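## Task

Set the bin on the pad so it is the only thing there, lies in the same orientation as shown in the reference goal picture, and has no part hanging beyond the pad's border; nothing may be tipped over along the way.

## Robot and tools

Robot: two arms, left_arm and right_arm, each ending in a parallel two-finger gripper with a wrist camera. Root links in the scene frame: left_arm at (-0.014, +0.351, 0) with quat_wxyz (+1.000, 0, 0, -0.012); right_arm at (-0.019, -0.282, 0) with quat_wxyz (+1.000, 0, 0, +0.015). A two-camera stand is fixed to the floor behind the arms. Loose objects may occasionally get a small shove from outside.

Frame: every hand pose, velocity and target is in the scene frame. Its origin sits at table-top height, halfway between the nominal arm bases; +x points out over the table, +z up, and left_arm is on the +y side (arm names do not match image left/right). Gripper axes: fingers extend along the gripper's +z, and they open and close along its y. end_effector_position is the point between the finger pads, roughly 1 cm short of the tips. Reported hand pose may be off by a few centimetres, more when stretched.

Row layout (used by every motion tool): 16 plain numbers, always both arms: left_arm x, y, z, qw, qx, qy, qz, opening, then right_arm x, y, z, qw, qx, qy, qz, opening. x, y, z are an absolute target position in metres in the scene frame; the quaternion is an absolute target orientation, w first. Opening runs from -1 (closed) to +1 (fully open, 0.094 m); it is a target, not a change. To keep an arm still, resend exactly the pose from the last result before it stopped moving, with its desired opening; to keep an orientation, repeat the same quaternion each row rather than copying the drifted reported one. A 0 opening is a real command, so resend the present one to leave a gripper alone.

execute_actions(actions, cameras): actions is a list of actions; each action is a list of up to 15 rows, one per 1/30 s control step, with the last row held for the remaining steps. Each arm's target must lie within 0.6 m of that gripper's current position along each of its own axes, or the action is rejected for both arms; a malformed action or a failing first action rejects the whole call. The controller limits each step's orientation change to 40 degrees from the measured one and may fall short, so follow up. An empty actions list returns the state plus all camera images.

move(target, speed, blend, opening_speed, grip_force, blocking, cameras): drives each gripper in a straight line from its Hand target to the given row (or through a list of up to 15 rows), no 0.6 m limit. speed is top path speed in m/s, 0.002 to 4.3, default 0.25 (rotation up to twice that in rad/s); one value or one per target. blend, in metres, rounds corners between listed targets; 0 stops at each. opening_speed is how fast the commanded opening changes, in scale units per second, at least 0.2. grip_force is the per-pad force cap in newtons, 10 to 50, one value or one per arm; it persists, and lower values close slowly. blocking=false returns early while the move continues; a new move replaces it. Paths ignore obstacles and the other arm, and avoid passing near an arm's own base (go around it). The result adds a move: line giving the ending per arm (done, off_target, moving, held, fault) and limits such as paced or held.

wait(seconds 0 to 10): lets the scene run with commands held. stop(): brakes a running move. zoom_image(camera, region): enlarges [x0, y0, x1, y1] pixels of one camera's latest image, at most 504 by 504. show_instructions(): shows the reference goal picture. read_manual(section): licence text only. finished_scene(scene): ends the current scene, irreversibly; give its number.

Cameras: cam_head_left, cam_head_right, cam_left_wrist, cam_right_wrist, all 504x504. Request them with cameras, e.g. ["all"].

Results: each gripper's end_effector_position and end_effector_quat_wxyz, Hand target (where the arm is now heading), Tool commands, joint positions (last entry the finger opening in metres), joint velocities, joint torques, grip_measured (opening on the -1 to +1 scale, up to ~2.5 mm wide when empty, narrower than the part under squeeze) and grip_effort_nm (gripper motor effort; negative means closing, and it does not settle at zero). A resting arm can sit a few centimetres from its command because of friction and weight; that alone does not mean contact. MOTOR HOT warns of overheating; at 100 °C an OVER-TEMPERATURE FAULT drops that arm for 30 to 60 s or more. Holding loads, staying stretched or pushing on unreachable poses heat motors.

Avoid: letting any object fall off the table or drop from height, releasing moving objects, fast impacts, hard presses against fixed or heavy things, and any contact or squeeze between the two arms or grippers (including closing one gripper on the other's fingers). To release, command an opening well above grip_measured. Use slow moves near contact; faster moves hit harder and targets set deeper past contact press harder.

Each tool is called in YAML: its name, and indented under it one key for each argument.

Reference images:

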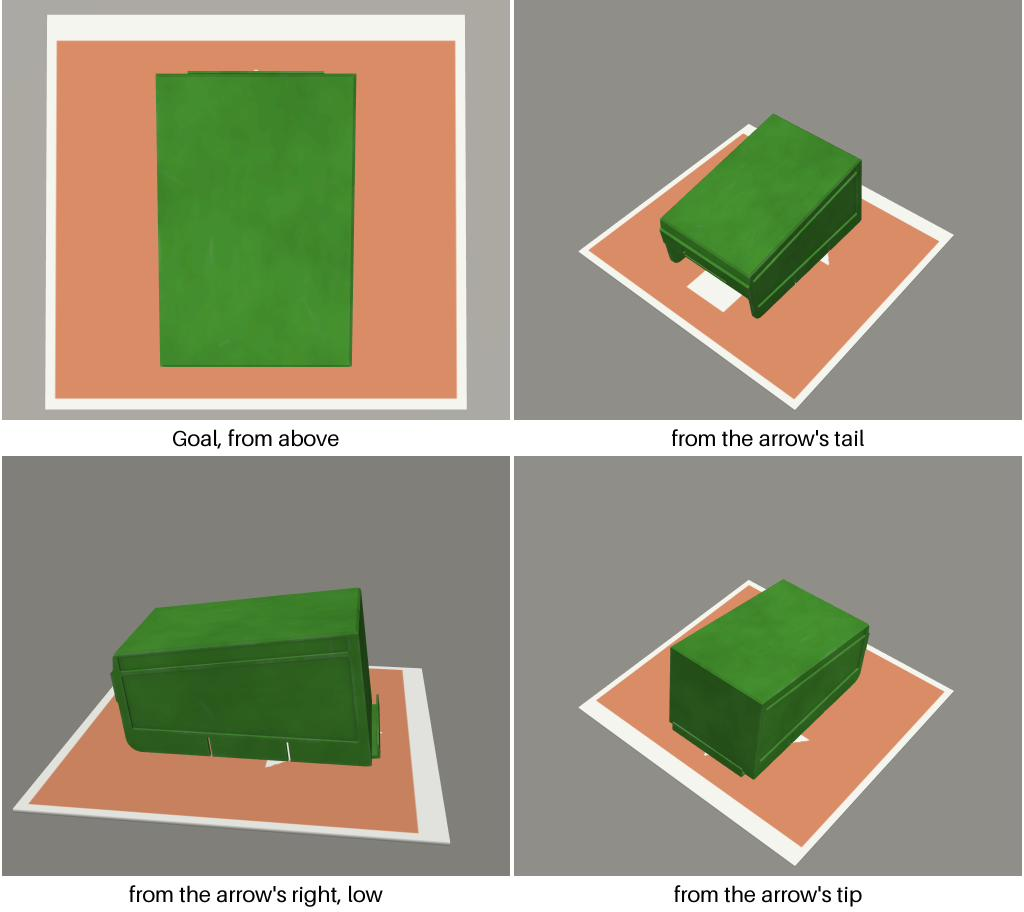

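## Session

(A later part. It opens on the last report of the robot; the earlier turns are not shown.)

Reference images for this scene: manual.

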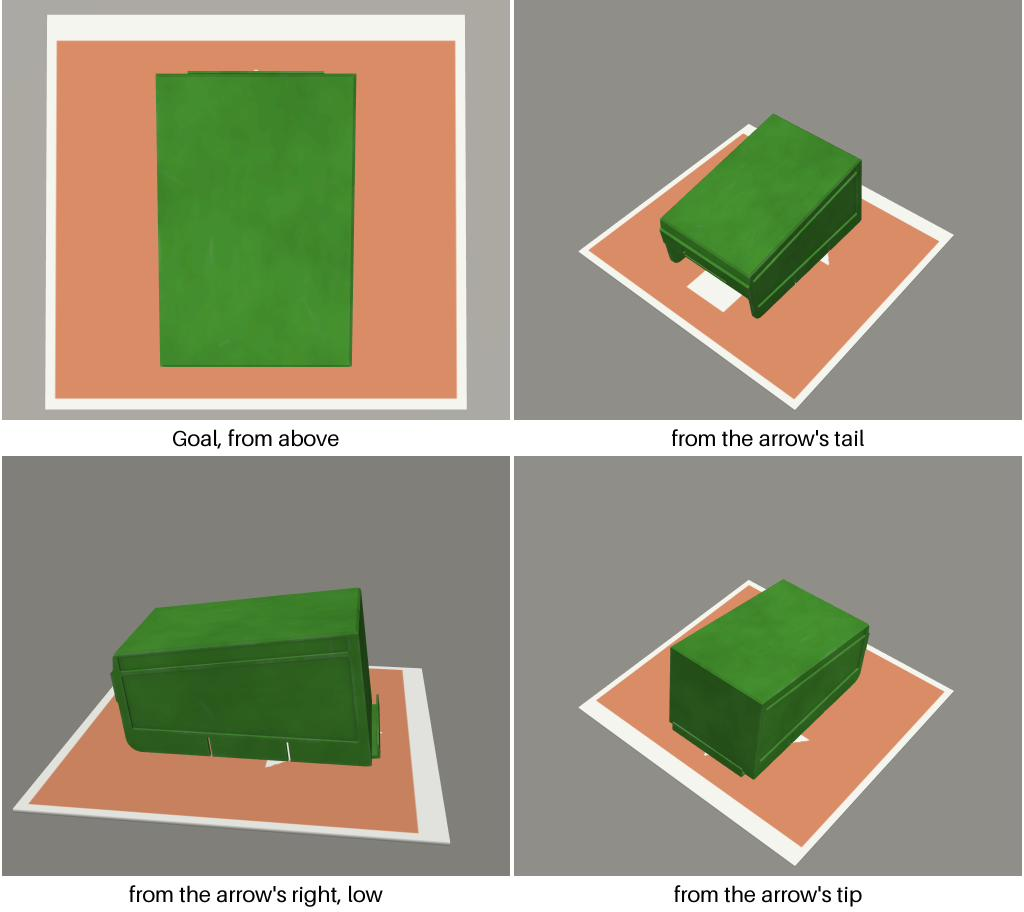

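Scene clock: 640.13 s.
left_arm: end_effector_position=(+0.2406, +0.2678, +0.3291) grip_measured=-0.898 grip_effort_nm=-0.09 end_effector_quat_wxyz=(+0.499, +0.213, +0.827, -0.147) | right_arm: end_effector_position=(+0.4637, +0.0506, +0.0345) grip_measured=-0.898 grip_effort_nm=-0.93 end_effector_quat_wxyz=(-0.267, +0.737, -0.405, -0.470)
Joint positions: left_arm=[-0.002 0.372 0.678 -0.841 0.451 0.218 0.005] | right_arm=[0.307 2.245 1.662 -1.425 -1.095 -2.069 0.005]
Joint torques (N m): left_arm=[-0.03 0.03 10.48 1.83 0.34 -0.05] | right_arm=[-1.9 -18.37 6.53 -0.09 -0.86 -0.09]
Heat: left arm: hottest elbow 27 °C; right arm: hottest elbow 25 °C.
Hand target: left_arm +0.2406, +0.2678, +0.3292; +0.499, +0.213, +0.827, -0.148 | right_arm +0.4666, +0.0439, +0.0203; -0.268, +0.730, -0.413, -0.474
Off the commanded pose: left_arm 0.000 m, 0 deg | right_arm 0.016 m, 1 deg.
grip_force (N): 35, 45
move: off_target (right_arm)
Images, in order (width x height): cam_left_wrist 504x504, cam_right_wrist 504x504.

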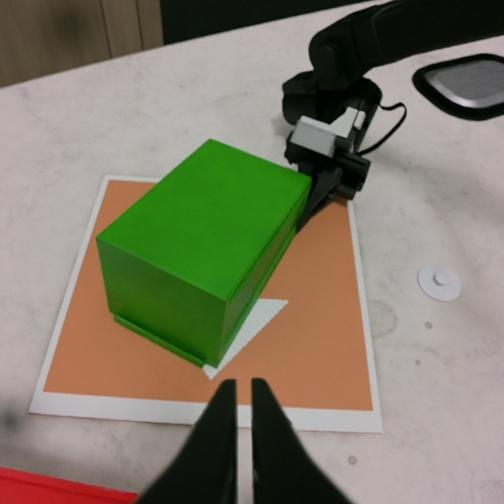

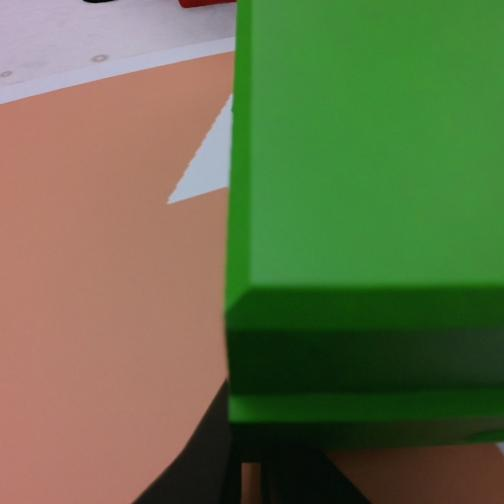

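move:
  target: [0.2406,0.2678,0.3291,0.499,0.213,0.827,-0.148,-0.9,0.467,0.044,0.022,0.2682,-0.7300,0.4130,0.4740,-0.6]
  speed: 0.03
  opening_speed: 0.25
  cameras: ["all"]

Scene clock: 650.60 s.
left_arm: end_effector_position=(+0.2406, +0.2678, +0.3291) grip_measured=-0.898 grip_effort_nm=-0.09 end_effector_quat_wxyz=(+0.499, +0.213, +0.827, -0.147) | right_arm: end_effector_position=(+0.4637, +0.0510, +0.0349) grip_measured=-0.602 grip_effort_nm=0.09 end_effector_quat_wxyz=(-0.269, +0.736, -0.405, -0.472)
Joint positions: left_arm=[-0.002 0.372 0.678 -0.841 0.451 0.218 0.005] | right_arm=[0.307 2.245 1.661 -1.425 -1.1 -2.069 0.019]
Joint torques (N m): left_arm=[-0.03 0.03 10.48 1.84 0.34 -0.06] | right_arm=[-1.32 -18.9 6.69 -0.35 -0.72 -0.06]
Heat: left arm: hottest elbow 27 °C; right arm: hottest elbow 24 °C.
Hand target: left_arm +0.2406, +0.2678, +0.3292; +0.499, +0.213, +0.827, -0.148 | right_arm +0.4666, +0.0440, +0.0223; -0.268, +0.730, -0.413, -0.474
Off the commanded pose: left_arm 0.000 m, 0 deg | right_arm 0.015 m, 1 deg.
grip_force (N): 35, 45
move: off_target (right_arm)

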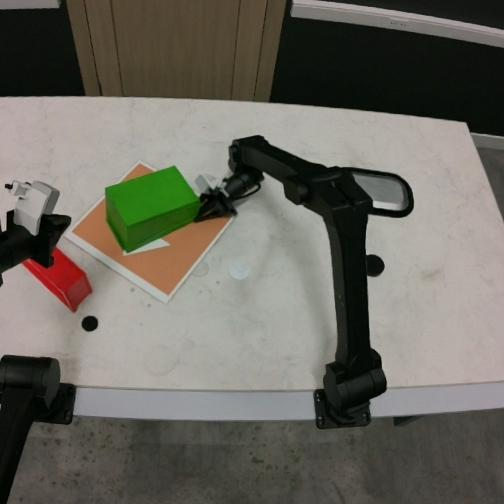

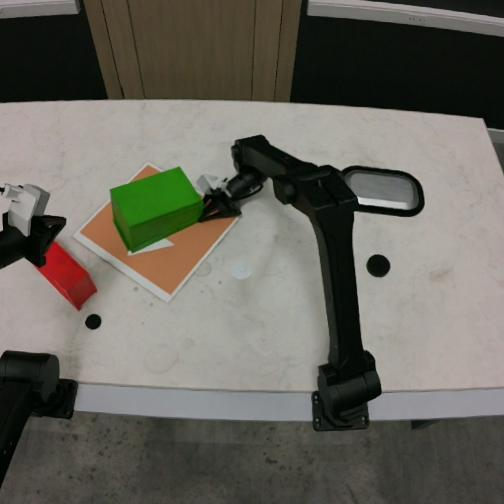

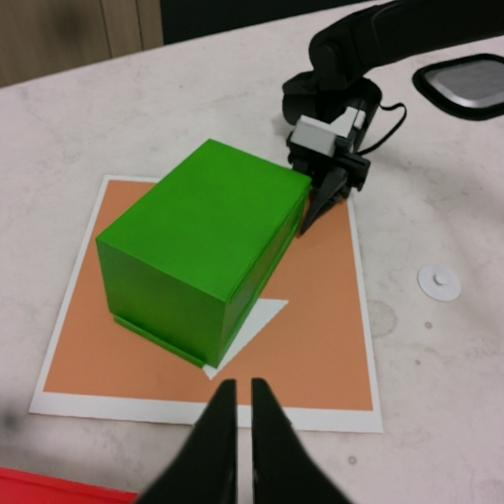

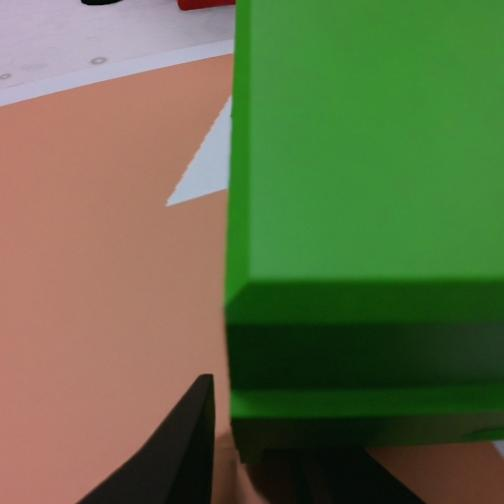

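move:
  target: [0.2406,0.2678,0.3291,0.499,0.213,0.827,-0.148,-0.9,0.487,0.012,0.026,0.2682,-0.7300,0.4130,0.4740,-0.6]
  speed: 0.03
  cameras: ["all"]

Scene clock: 654.63 s.
left_arm: end_effector_position=(+0.2406, +0.2678, +0.3291) grip_measured=-0.898 grip_effort_nm=-0.09 end_effector_quat_wxyz=(+0.499, +0.213, +0.827, -0.147) | right_arm: end_effector_position=(+0.4804, +0.0182, +0.0319) grip_measured=-0.602 grip_effort_nm=0.09 end_effector_quat_wxyz=(-0.271, +0.729, -0.428, -0.460)
Joint positions: left_arm=[-0.002 0.372 0.678 -0.841 0.451 0.218 0.005] | right_arm=[0.247 2.245 1.661 -1.435 -1.073 -2.073 0.019]
Joint torques (N m): left_arm=[-0.09 -0.15 10.51 1.83 0.34 -0.06] | right_arm=[-1.44 -19.25 8.53 -1.4 -0.55 -0.14]
Heat: left arm: hottest elbow 27 °C; right arm: hottest elbow 24 °C.
Hand target: left_arm +0.2406, +0.2678, +0.3292; +0.499, +0.213, +0.827, -0.148 | right_arm +0.4867, +0.0123, +0.0261; -0.270, +0.727, -0.432, -0.461
Off the commanded pose: left_arm 0.000 m, 0 deg | right_arm 0.011 m, 2 deg.
joint sent to its limit (right arm) — joint 6 (wrist roll), lower limit. The joint targets are off in orientation, not in position.
grip_force (N): 35, 45
move: off_target (right_arm)

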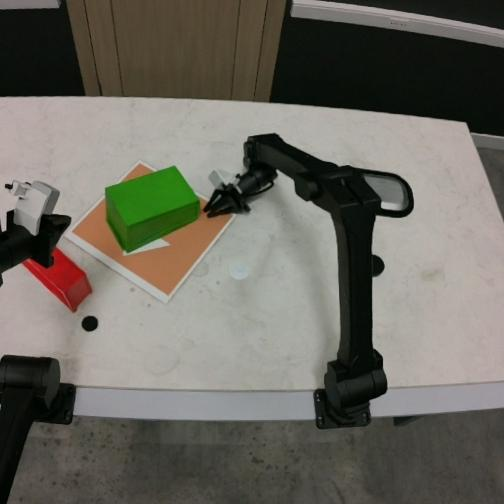

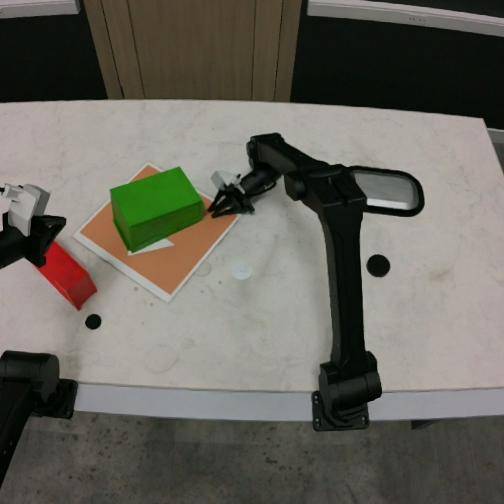

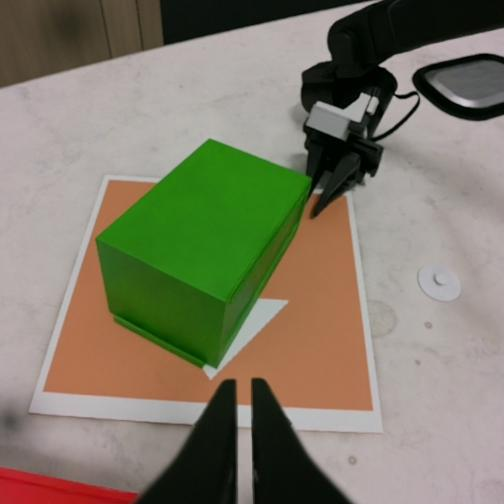

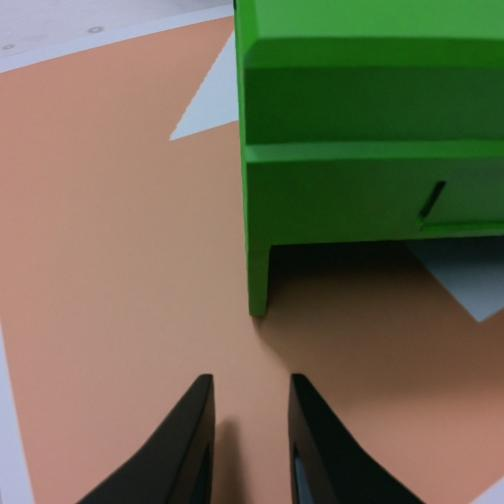

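move:
  target:
    - [0.2406,0.2678,0.3291,0.499,0.213,0.827,-0.148,-0.9,0.510,-0.025,0.05,0.2682,-0.7300,0.4130,0.4740,-0.6]
    - [0.2406,0.2678,0.3291,0.499,0.213,0.827,-0.148,-0.9,0.46,-0.04,0.26,0.32,-0.66,0.62,0.28,-0.6]
    - [0.2406,0.2678,0.3291,0.499,0.213,0.827,-0.148,-0.9,0.41,0.09,0.40,0.24,-0.3618,0.8956,0.0969,-0.9]
  speed: 0.22
  blend: [0.02,0.04,0]
  cameras: ["all"]

Scene clock: 673.47 s.
left_arm: end_effector_position=(+0.2406, +0.2678, +0.3291) grip_measured=-0.898 grip_effort_nm=-0.09 end_effector_quat_wxyz=(+0.499, +0.213, +0.827, -0.147) | right_arm: end_effector_position=(+0.4071, +0.0813, +0.3872) grip_measured=-0.898 grip_effort_nm=-0.08 end_effector_quat_wxyz=(+0.233, -0.363, +0.897, +0.093)
Joint positions: left_arm=[-0.002 0.372 0.678 -0.841 0.451 0.218 0.005] | right_arm=[0.667 1.515 1.758 -1.308 -0.033 -0.063 0.005]
Joint torques (N m): left_arm=[-0.09 -0.03 10.51 1.81 0.34 -0.06] | right_arm=[0.62 -12.98 13.81 0.35 0.08 -0.01]
Heat: left arm: hottest elbow 27 °C; right arm: hottest elbow 24 °C.
Hand target: left_arm +0.2406, +0.2678, +0.3292; +0.499, +0.213, +0.827, -0.148 | right_arm +0.4095, +0.0897, +0.3997; +0.240, -0.362, +0.895, +0.097
Off the commanded pose: left_arm 0.000 m, 0 deg | right_arm 0.016 m, 1 deg.
grip_force (N): 35, 45
move: off_target (right_arm); target 3's new opening was sent with right_arm's hand 0.016 m and 1 deg from that target

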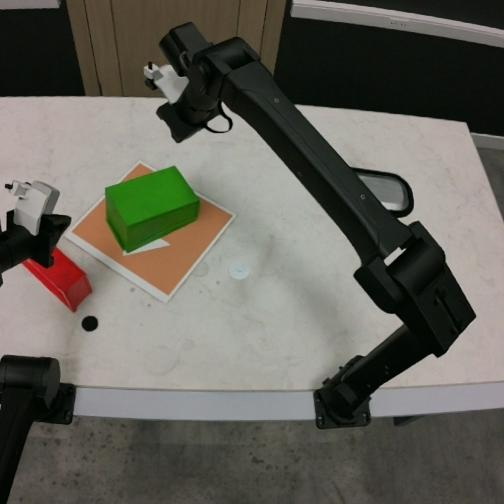

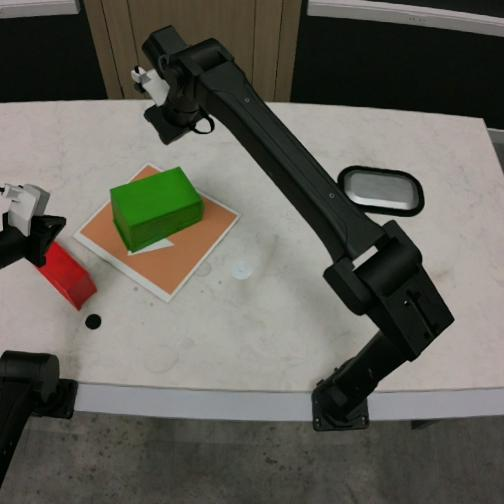

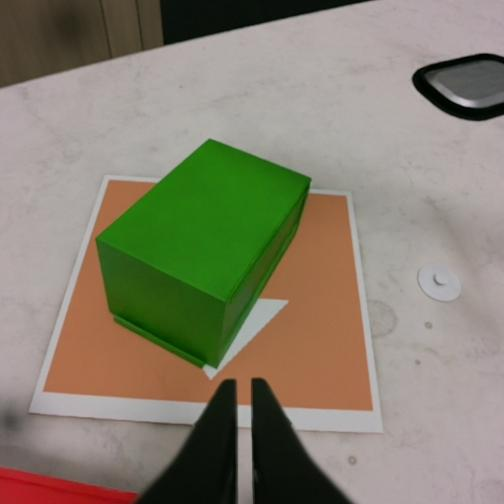

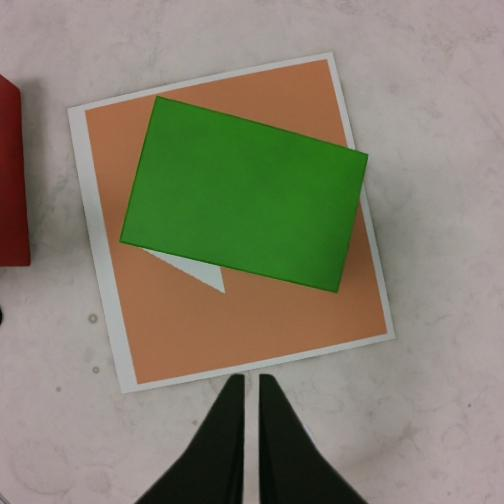

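move:
  target:
    - [0.2406,0.2678,0.3291,0.499,0.213,0.827,-0.148,-0.9,0.405,0.03,0.20,0.5355,-0.2017,0.8091,0.1335,-0.9]
    - [0.2406,0.2678,0.3291,0.499,0.213,0.827,-0.148,-0.9,0.420,0.038,0.048,0.5355,-0.2017,0.8091,0.1335,-0.9]
  speed: [0.2, 0.12]
  blend: [0.03, 0]
  cameras: ["all"]

Scene clock: 698.70 s.
left_arm: end_effector_position=(+0.2406, +0.2678, +0.3291) grip_measured=-0.898 grip_effort_nm=-0.09 end_effector_quat_wxyz=(+0.499, +0.213, +0.827, -0.147) | right_arm: end_effector_position=(+0.4169, +0.0398, +0.0495) grip_measured=-0.898 grip_effort_nm=-0.08 end_effector_quat_wxyz=(+0.532, -0.207, +0.810, +0.131)
Joint positions: left_arm=[-0.002 0.372 0.678 -0.841 0.451 0.218 0.005] | right_arm=[0.667 1.734 0.613 0.703 0.187 0.074 0.005]
Joint torques (N m): left_arm=[-0.03 0.03 10.47 1.83 0.34 -0.05] | right_arm=[-1.2 -11.05 5.59 2.09 -0.04 0.02]
Heat: left arm: hottest elbow 27 °C; right arm: hottest elbow 27 °C.
Hand target: left_arm +0.2406, +0.2678, +0.3292; +0.499, +0.213, +0.827, -0.148 | right_arm +0.4198, +0.0380, +0.0480; +0.535, -0.202, +0.809, +0.134
Off the commanded pose: left_arm 0.000 m, 0 deg | right_arm 0.004 m, 1 deg.
grip_force (N): 35, 45
move: done

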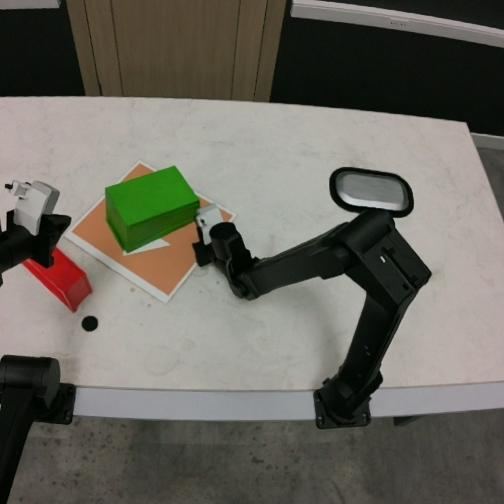

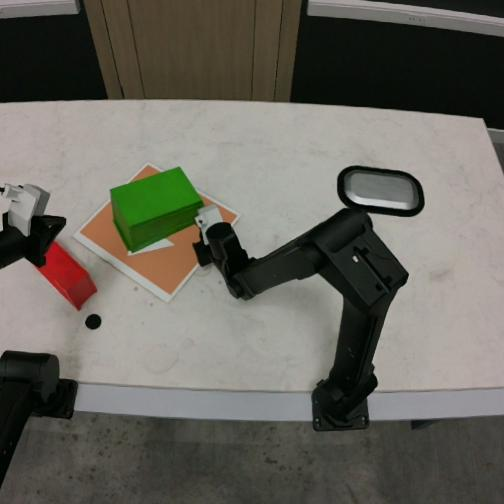

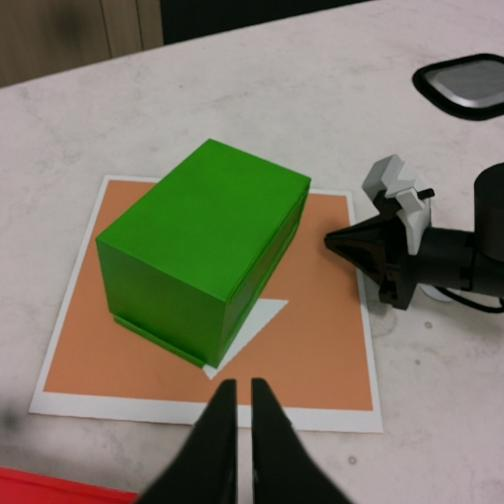

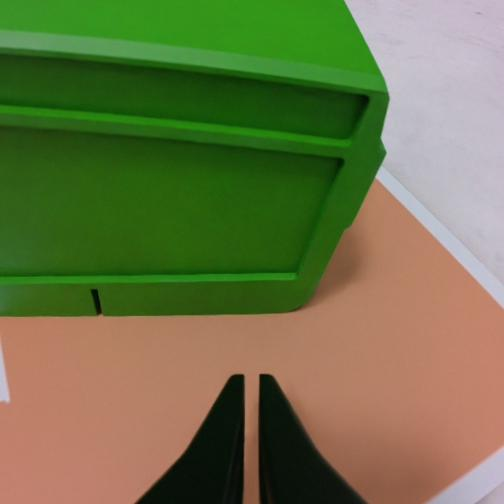

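move:
  target: [0.2406,0.2678,0.3291,0.499,0.213,0.827,-0.148,-0.9,0.498,0.069,0.048,0.5355,-0.2017,0.8091,0.1335,-0.9]
  speed: 0.06
  cameras: ["cam_head_left","cam_left_wrist","cam_right_wrist"]

Scene clock: 703.73 s.
left_arm: end_effector_position=(+0.2406, +0.2678, +0.3291) grip_measured=-0.898 grip_effort_nm=-0.09 end_effector_quat_wxyz=(+0.499, +0.213, +0.827, -0.147) | right_arm: end_effector_position=(+0.4845, +0.0683, +0.0496) grip_measured=-0.898 grip_effort_nm=-0.08 end_effector_quat_wxyz=(+0.535, -0.202, +0.809, +0.139)
Joint positions: left_arm=[-0.002 0.372 0.678 -0.841 0.451 0.218 0.005] | right_arm=[0.618 1.851 0.813 0.634 0.137 0.067 0.005]
Joint torques (N m): left_arm=[-0.09 -0.03 10.5 1.81 0.34 -0.06] | right_arm=[-1.55 -12.98 8.79 0.79 -0.04 -0.14]
Heat: left arm: hottest elbow 27 °C; right arm: hottest elbow 26 °C.
Hand target: left_arm +0.2406, +0.2678, +0.3292; +0.499, +0.213, +0.827, -0.148 | right_arm +0.4976, +0.0685, +0.0481; +0.535, -0.202, +0.809, +0.133
Off the commanded pose: left_arm 0.000 m, 0 deg | right_arm 0.014 m, 1 deg.
grip_force (N): 35, 45
move: off_target (right_arm)
Images, in order (width x height): cam_head_left 504x504, cam_left_wrist 504x504, cam_right_wrist 504x504.

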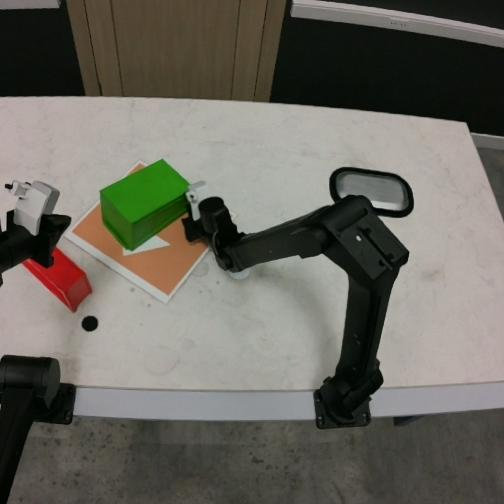

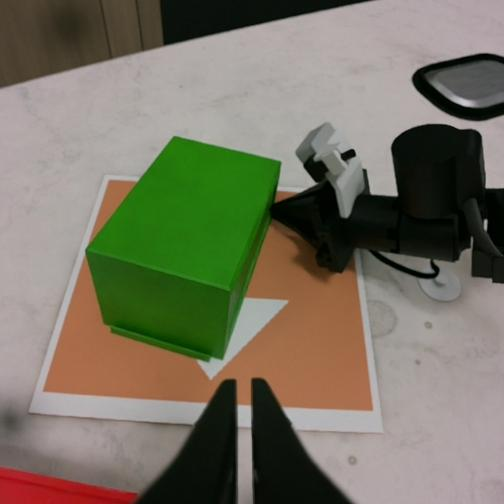

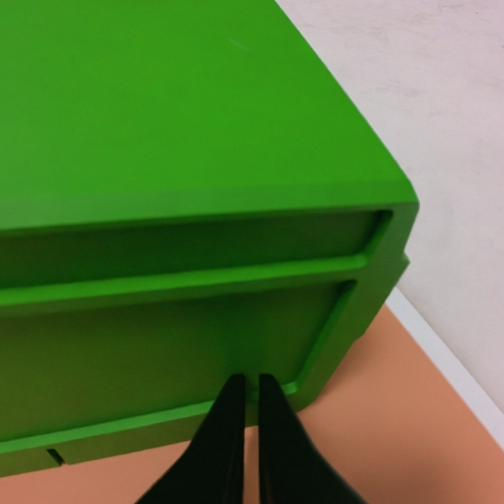

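move:
  target: [0.2406,0.2678,0.3291,0.499,0.213,0.827,-0.148,-0.9,0.520,0.079,0.048,0.5355,-0.2017,0.8091,0.1335,-0.9]
  speed: 0.06
  cameras: ["cam_head_left","cam_left_wrist","cam_right_wrist"]

Scene clock: 709.17 s.
left_arm: end_effector_position=(+0.2406, +0.2678, +0.3291) grip_measured=-0.898 grip_effort_nm=-0.09 end_effector_quat_wxyz=(+0.499, +0.213, +0.827, -0.147) | right_arm: end_effector_position=(+0.5062, +0.0788, +0.0500) grip_measured=-0.898 grip_effort_nm=-0.08 end_effector_quat_wxyz=(+0.535, -0.202, +0.808, +0.139)
Joint positions: left_arm=[-0.002 0.372 0.678 -0.841 0.451 0.218 0.005] | right_arm=[0.608 1.888 0.883 0.601 0.128 0.063 0.005]
Joint torques (N m): left_arm=[-0.03 0.03 10.48 1.83 0.34 -0.06] | right_arm=[-1.73 -14.15 9.21 0.95 -0.05 -0.12]
Heat: left arm: hottest elbow 27 °C; right arm: hottest elbow 26 °C.
Hand target: left_arm +0.2406, +0.2678, +0.3292; +0.499, +0.213, +0.827, -0.148 | right_arm +0.5196, +0.0787, +0.0483; +0.536, -0.202, +0.809, +0.134
Off the commanded pose: left_arm 0.000 m, 0 deg | right_arm 0.014 m, 1 deg.
grip_force (N): 35, 45
move: off_target (right_arm)
Images, in order (width x height): cam_head_left 504x504, cam_left_wrist 504x504, cam_right_wrist 504x504.

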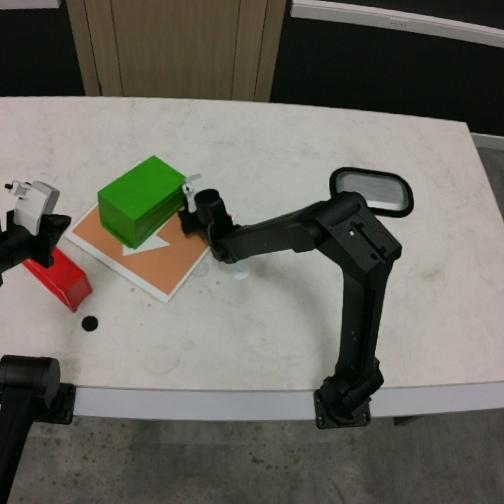

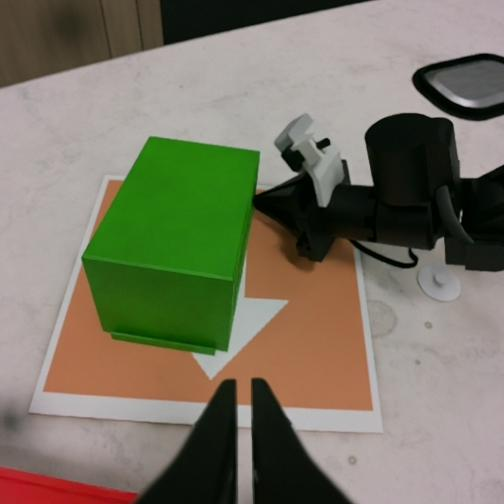

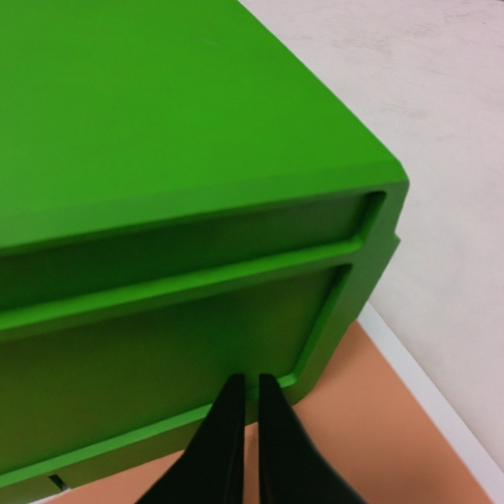

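move:
  target: [0.2406,0.2678,0.3291,0.499,0.213,0.827,-0.148,-0.9,0.530,0.083,0.048,0.5355,-0.2017,0.8091,0.1335,-0.9]
  speed: 0.05
  cameras: ["cam_left_wrist"]

Scene clock: 715.97 s.
left_arm: end_effector_position=(+0.2406, +0.2678, +0.3291) grip_measured=-0.898 grip_effort_nm=-0.09 end_effector_quat_wxyz=(+0.499, +0.213, +0.827, -0.147) | right_arm: end_effector_position=(+0.5158, +0.0830, +0.0497) grip_measured=-0.898 grip_effort_nm=-0.07 end_effector_quat_wxyz=(+0.535, -0.202, +0.809, +0.139)
Joint positions: left_arm=[-0.002 0.372 0.678 -0.841 0.451 0.218 0.005] | right_arm=[0.603 1.904 0.915 0.586 0.123 0.061 0.005]
Joint torques (N m): left_arm=[0.03 -0.09 10.5 1.84 0.34 -0.06] | right_arm=[-1.79 -14.8 9.55 0.85 -0.08 -0.11]
Heat: left arm: hottest elbow 27 °C; right arm: hottest elbow 26 °C.
Hand target: left_arm +0.2406, +0.2678, +0.3292; +0.499, +0.213, +0.827, -0.148 | right_arm +0.5295, +0.0825, +0.0480; +0.535, -0.202, +0.809, +0.133
Off the commanded pose: left_arm 0.000 m, 0 deg | right_arm 0.014 m, 1 deg.
grip_force (N): 35, 45
move: off_target (right_arm)
Images, in order (width x height): cam_left_wrist 504x504.

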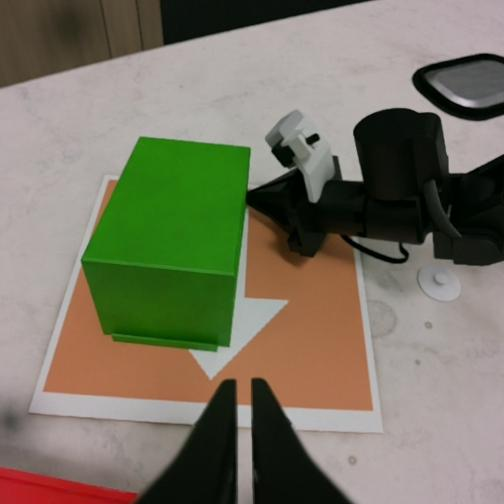

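move:
  target:
    - [0.2406,0.2678,0.3291,0.499,0.213,0.827,-0.148,-0.9,0.47,0.052,0.055,0.5355,-0.2017,0.8091,0.1335,-0.9]
    - [0.2406,0.2678,0.3291,0.499,0.213,0.827,-0.148,-0.9,0.41,0.03,0.22,0.5355,-0.2017,0.8091,0.1335,-0.9]
    - [0.2406,0.2678,0.3291,0.499,0.213,0.827,-0.148,-0.9,0.41,0.09,0.40,0.24,-0.3618,0.8956,0.0969,-0.9]
  speed: [0.1,0.25,0.25]
  blend: [0.015,0.04,0]
  cameras: ["all"]

Scene clock: 723.67 s.
left_arm: end_effector_position=(+0.2406, +0.2678, +0.3291) grip_measured=-0.898 grip_effort_nm=-0.09 end_effector_quat_wxyz=(+0.499, +0.213, +0.827, -0.147) | right_arm: end_effector_position=(+0.4095, +0.0789, +0.3866) grip_measured=-0.898 grip_effort_nm=-0.07 end_effector_quat_wxyz=(+0.232, -0.352, +0.902, +0.093)
Joint positions: left_arm=[-0.002 0.372 0.678 -0.841 0.451 0.218 0.005] | right_arm=[0.663 1.516 1.757 -1.307 -0.029 -0.044 0.005]
Joint torques (N m): left_arm=[-0.03 0.03 10.51 1.81 0.34 -0.06] | right_arm=[0.97 -13.33 13.61 0.34 -0.08 -0.15]
Heat: left arm: hottest elbow 27 °C; right arm: hottest elbow 25 °C.
Hand target: left_arm +0.2406, +0.2678, +0.3292; +0.499, +0.213, +0.827, -0.148 | right_arm +0.4094, +0.0896, +0.3997; +0.240, -0.362, +0.896, +0.097
Off the commanded pose: left_arm 0.000 m, 0 deg | right_arm 0.017 m, 2 deg.
grip_force (N): 35, 45
move: off_target (right_arm)

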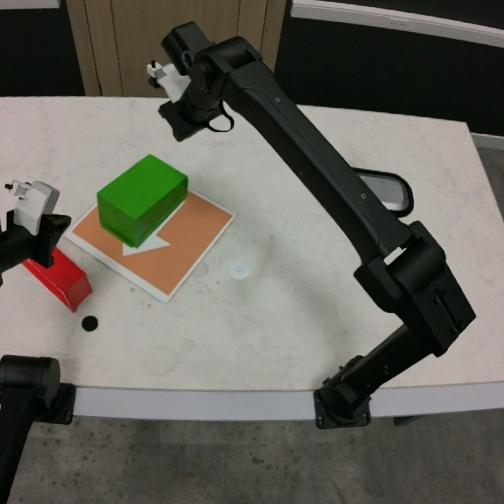

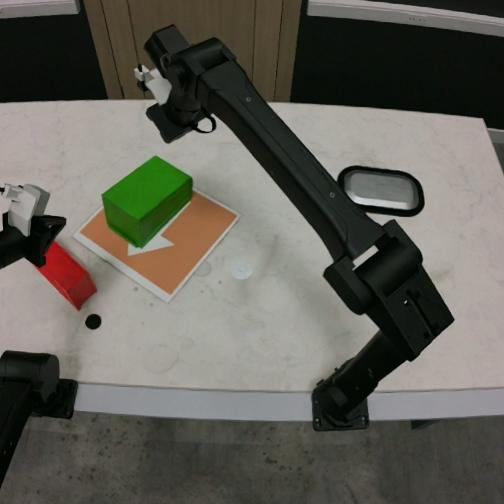

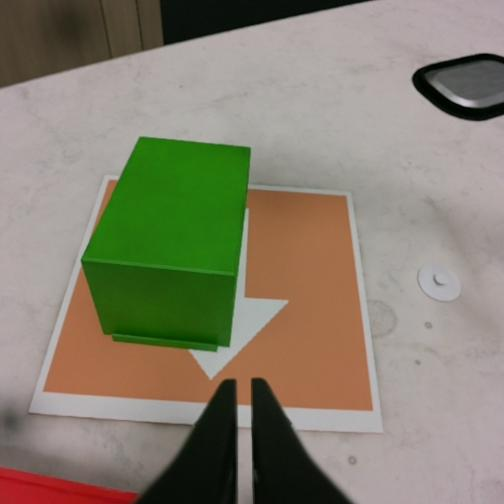

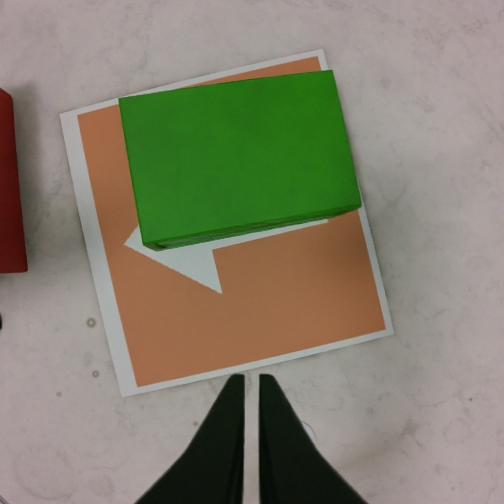

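finished_scene:
  scene: 2

The scene is finished: the task was done.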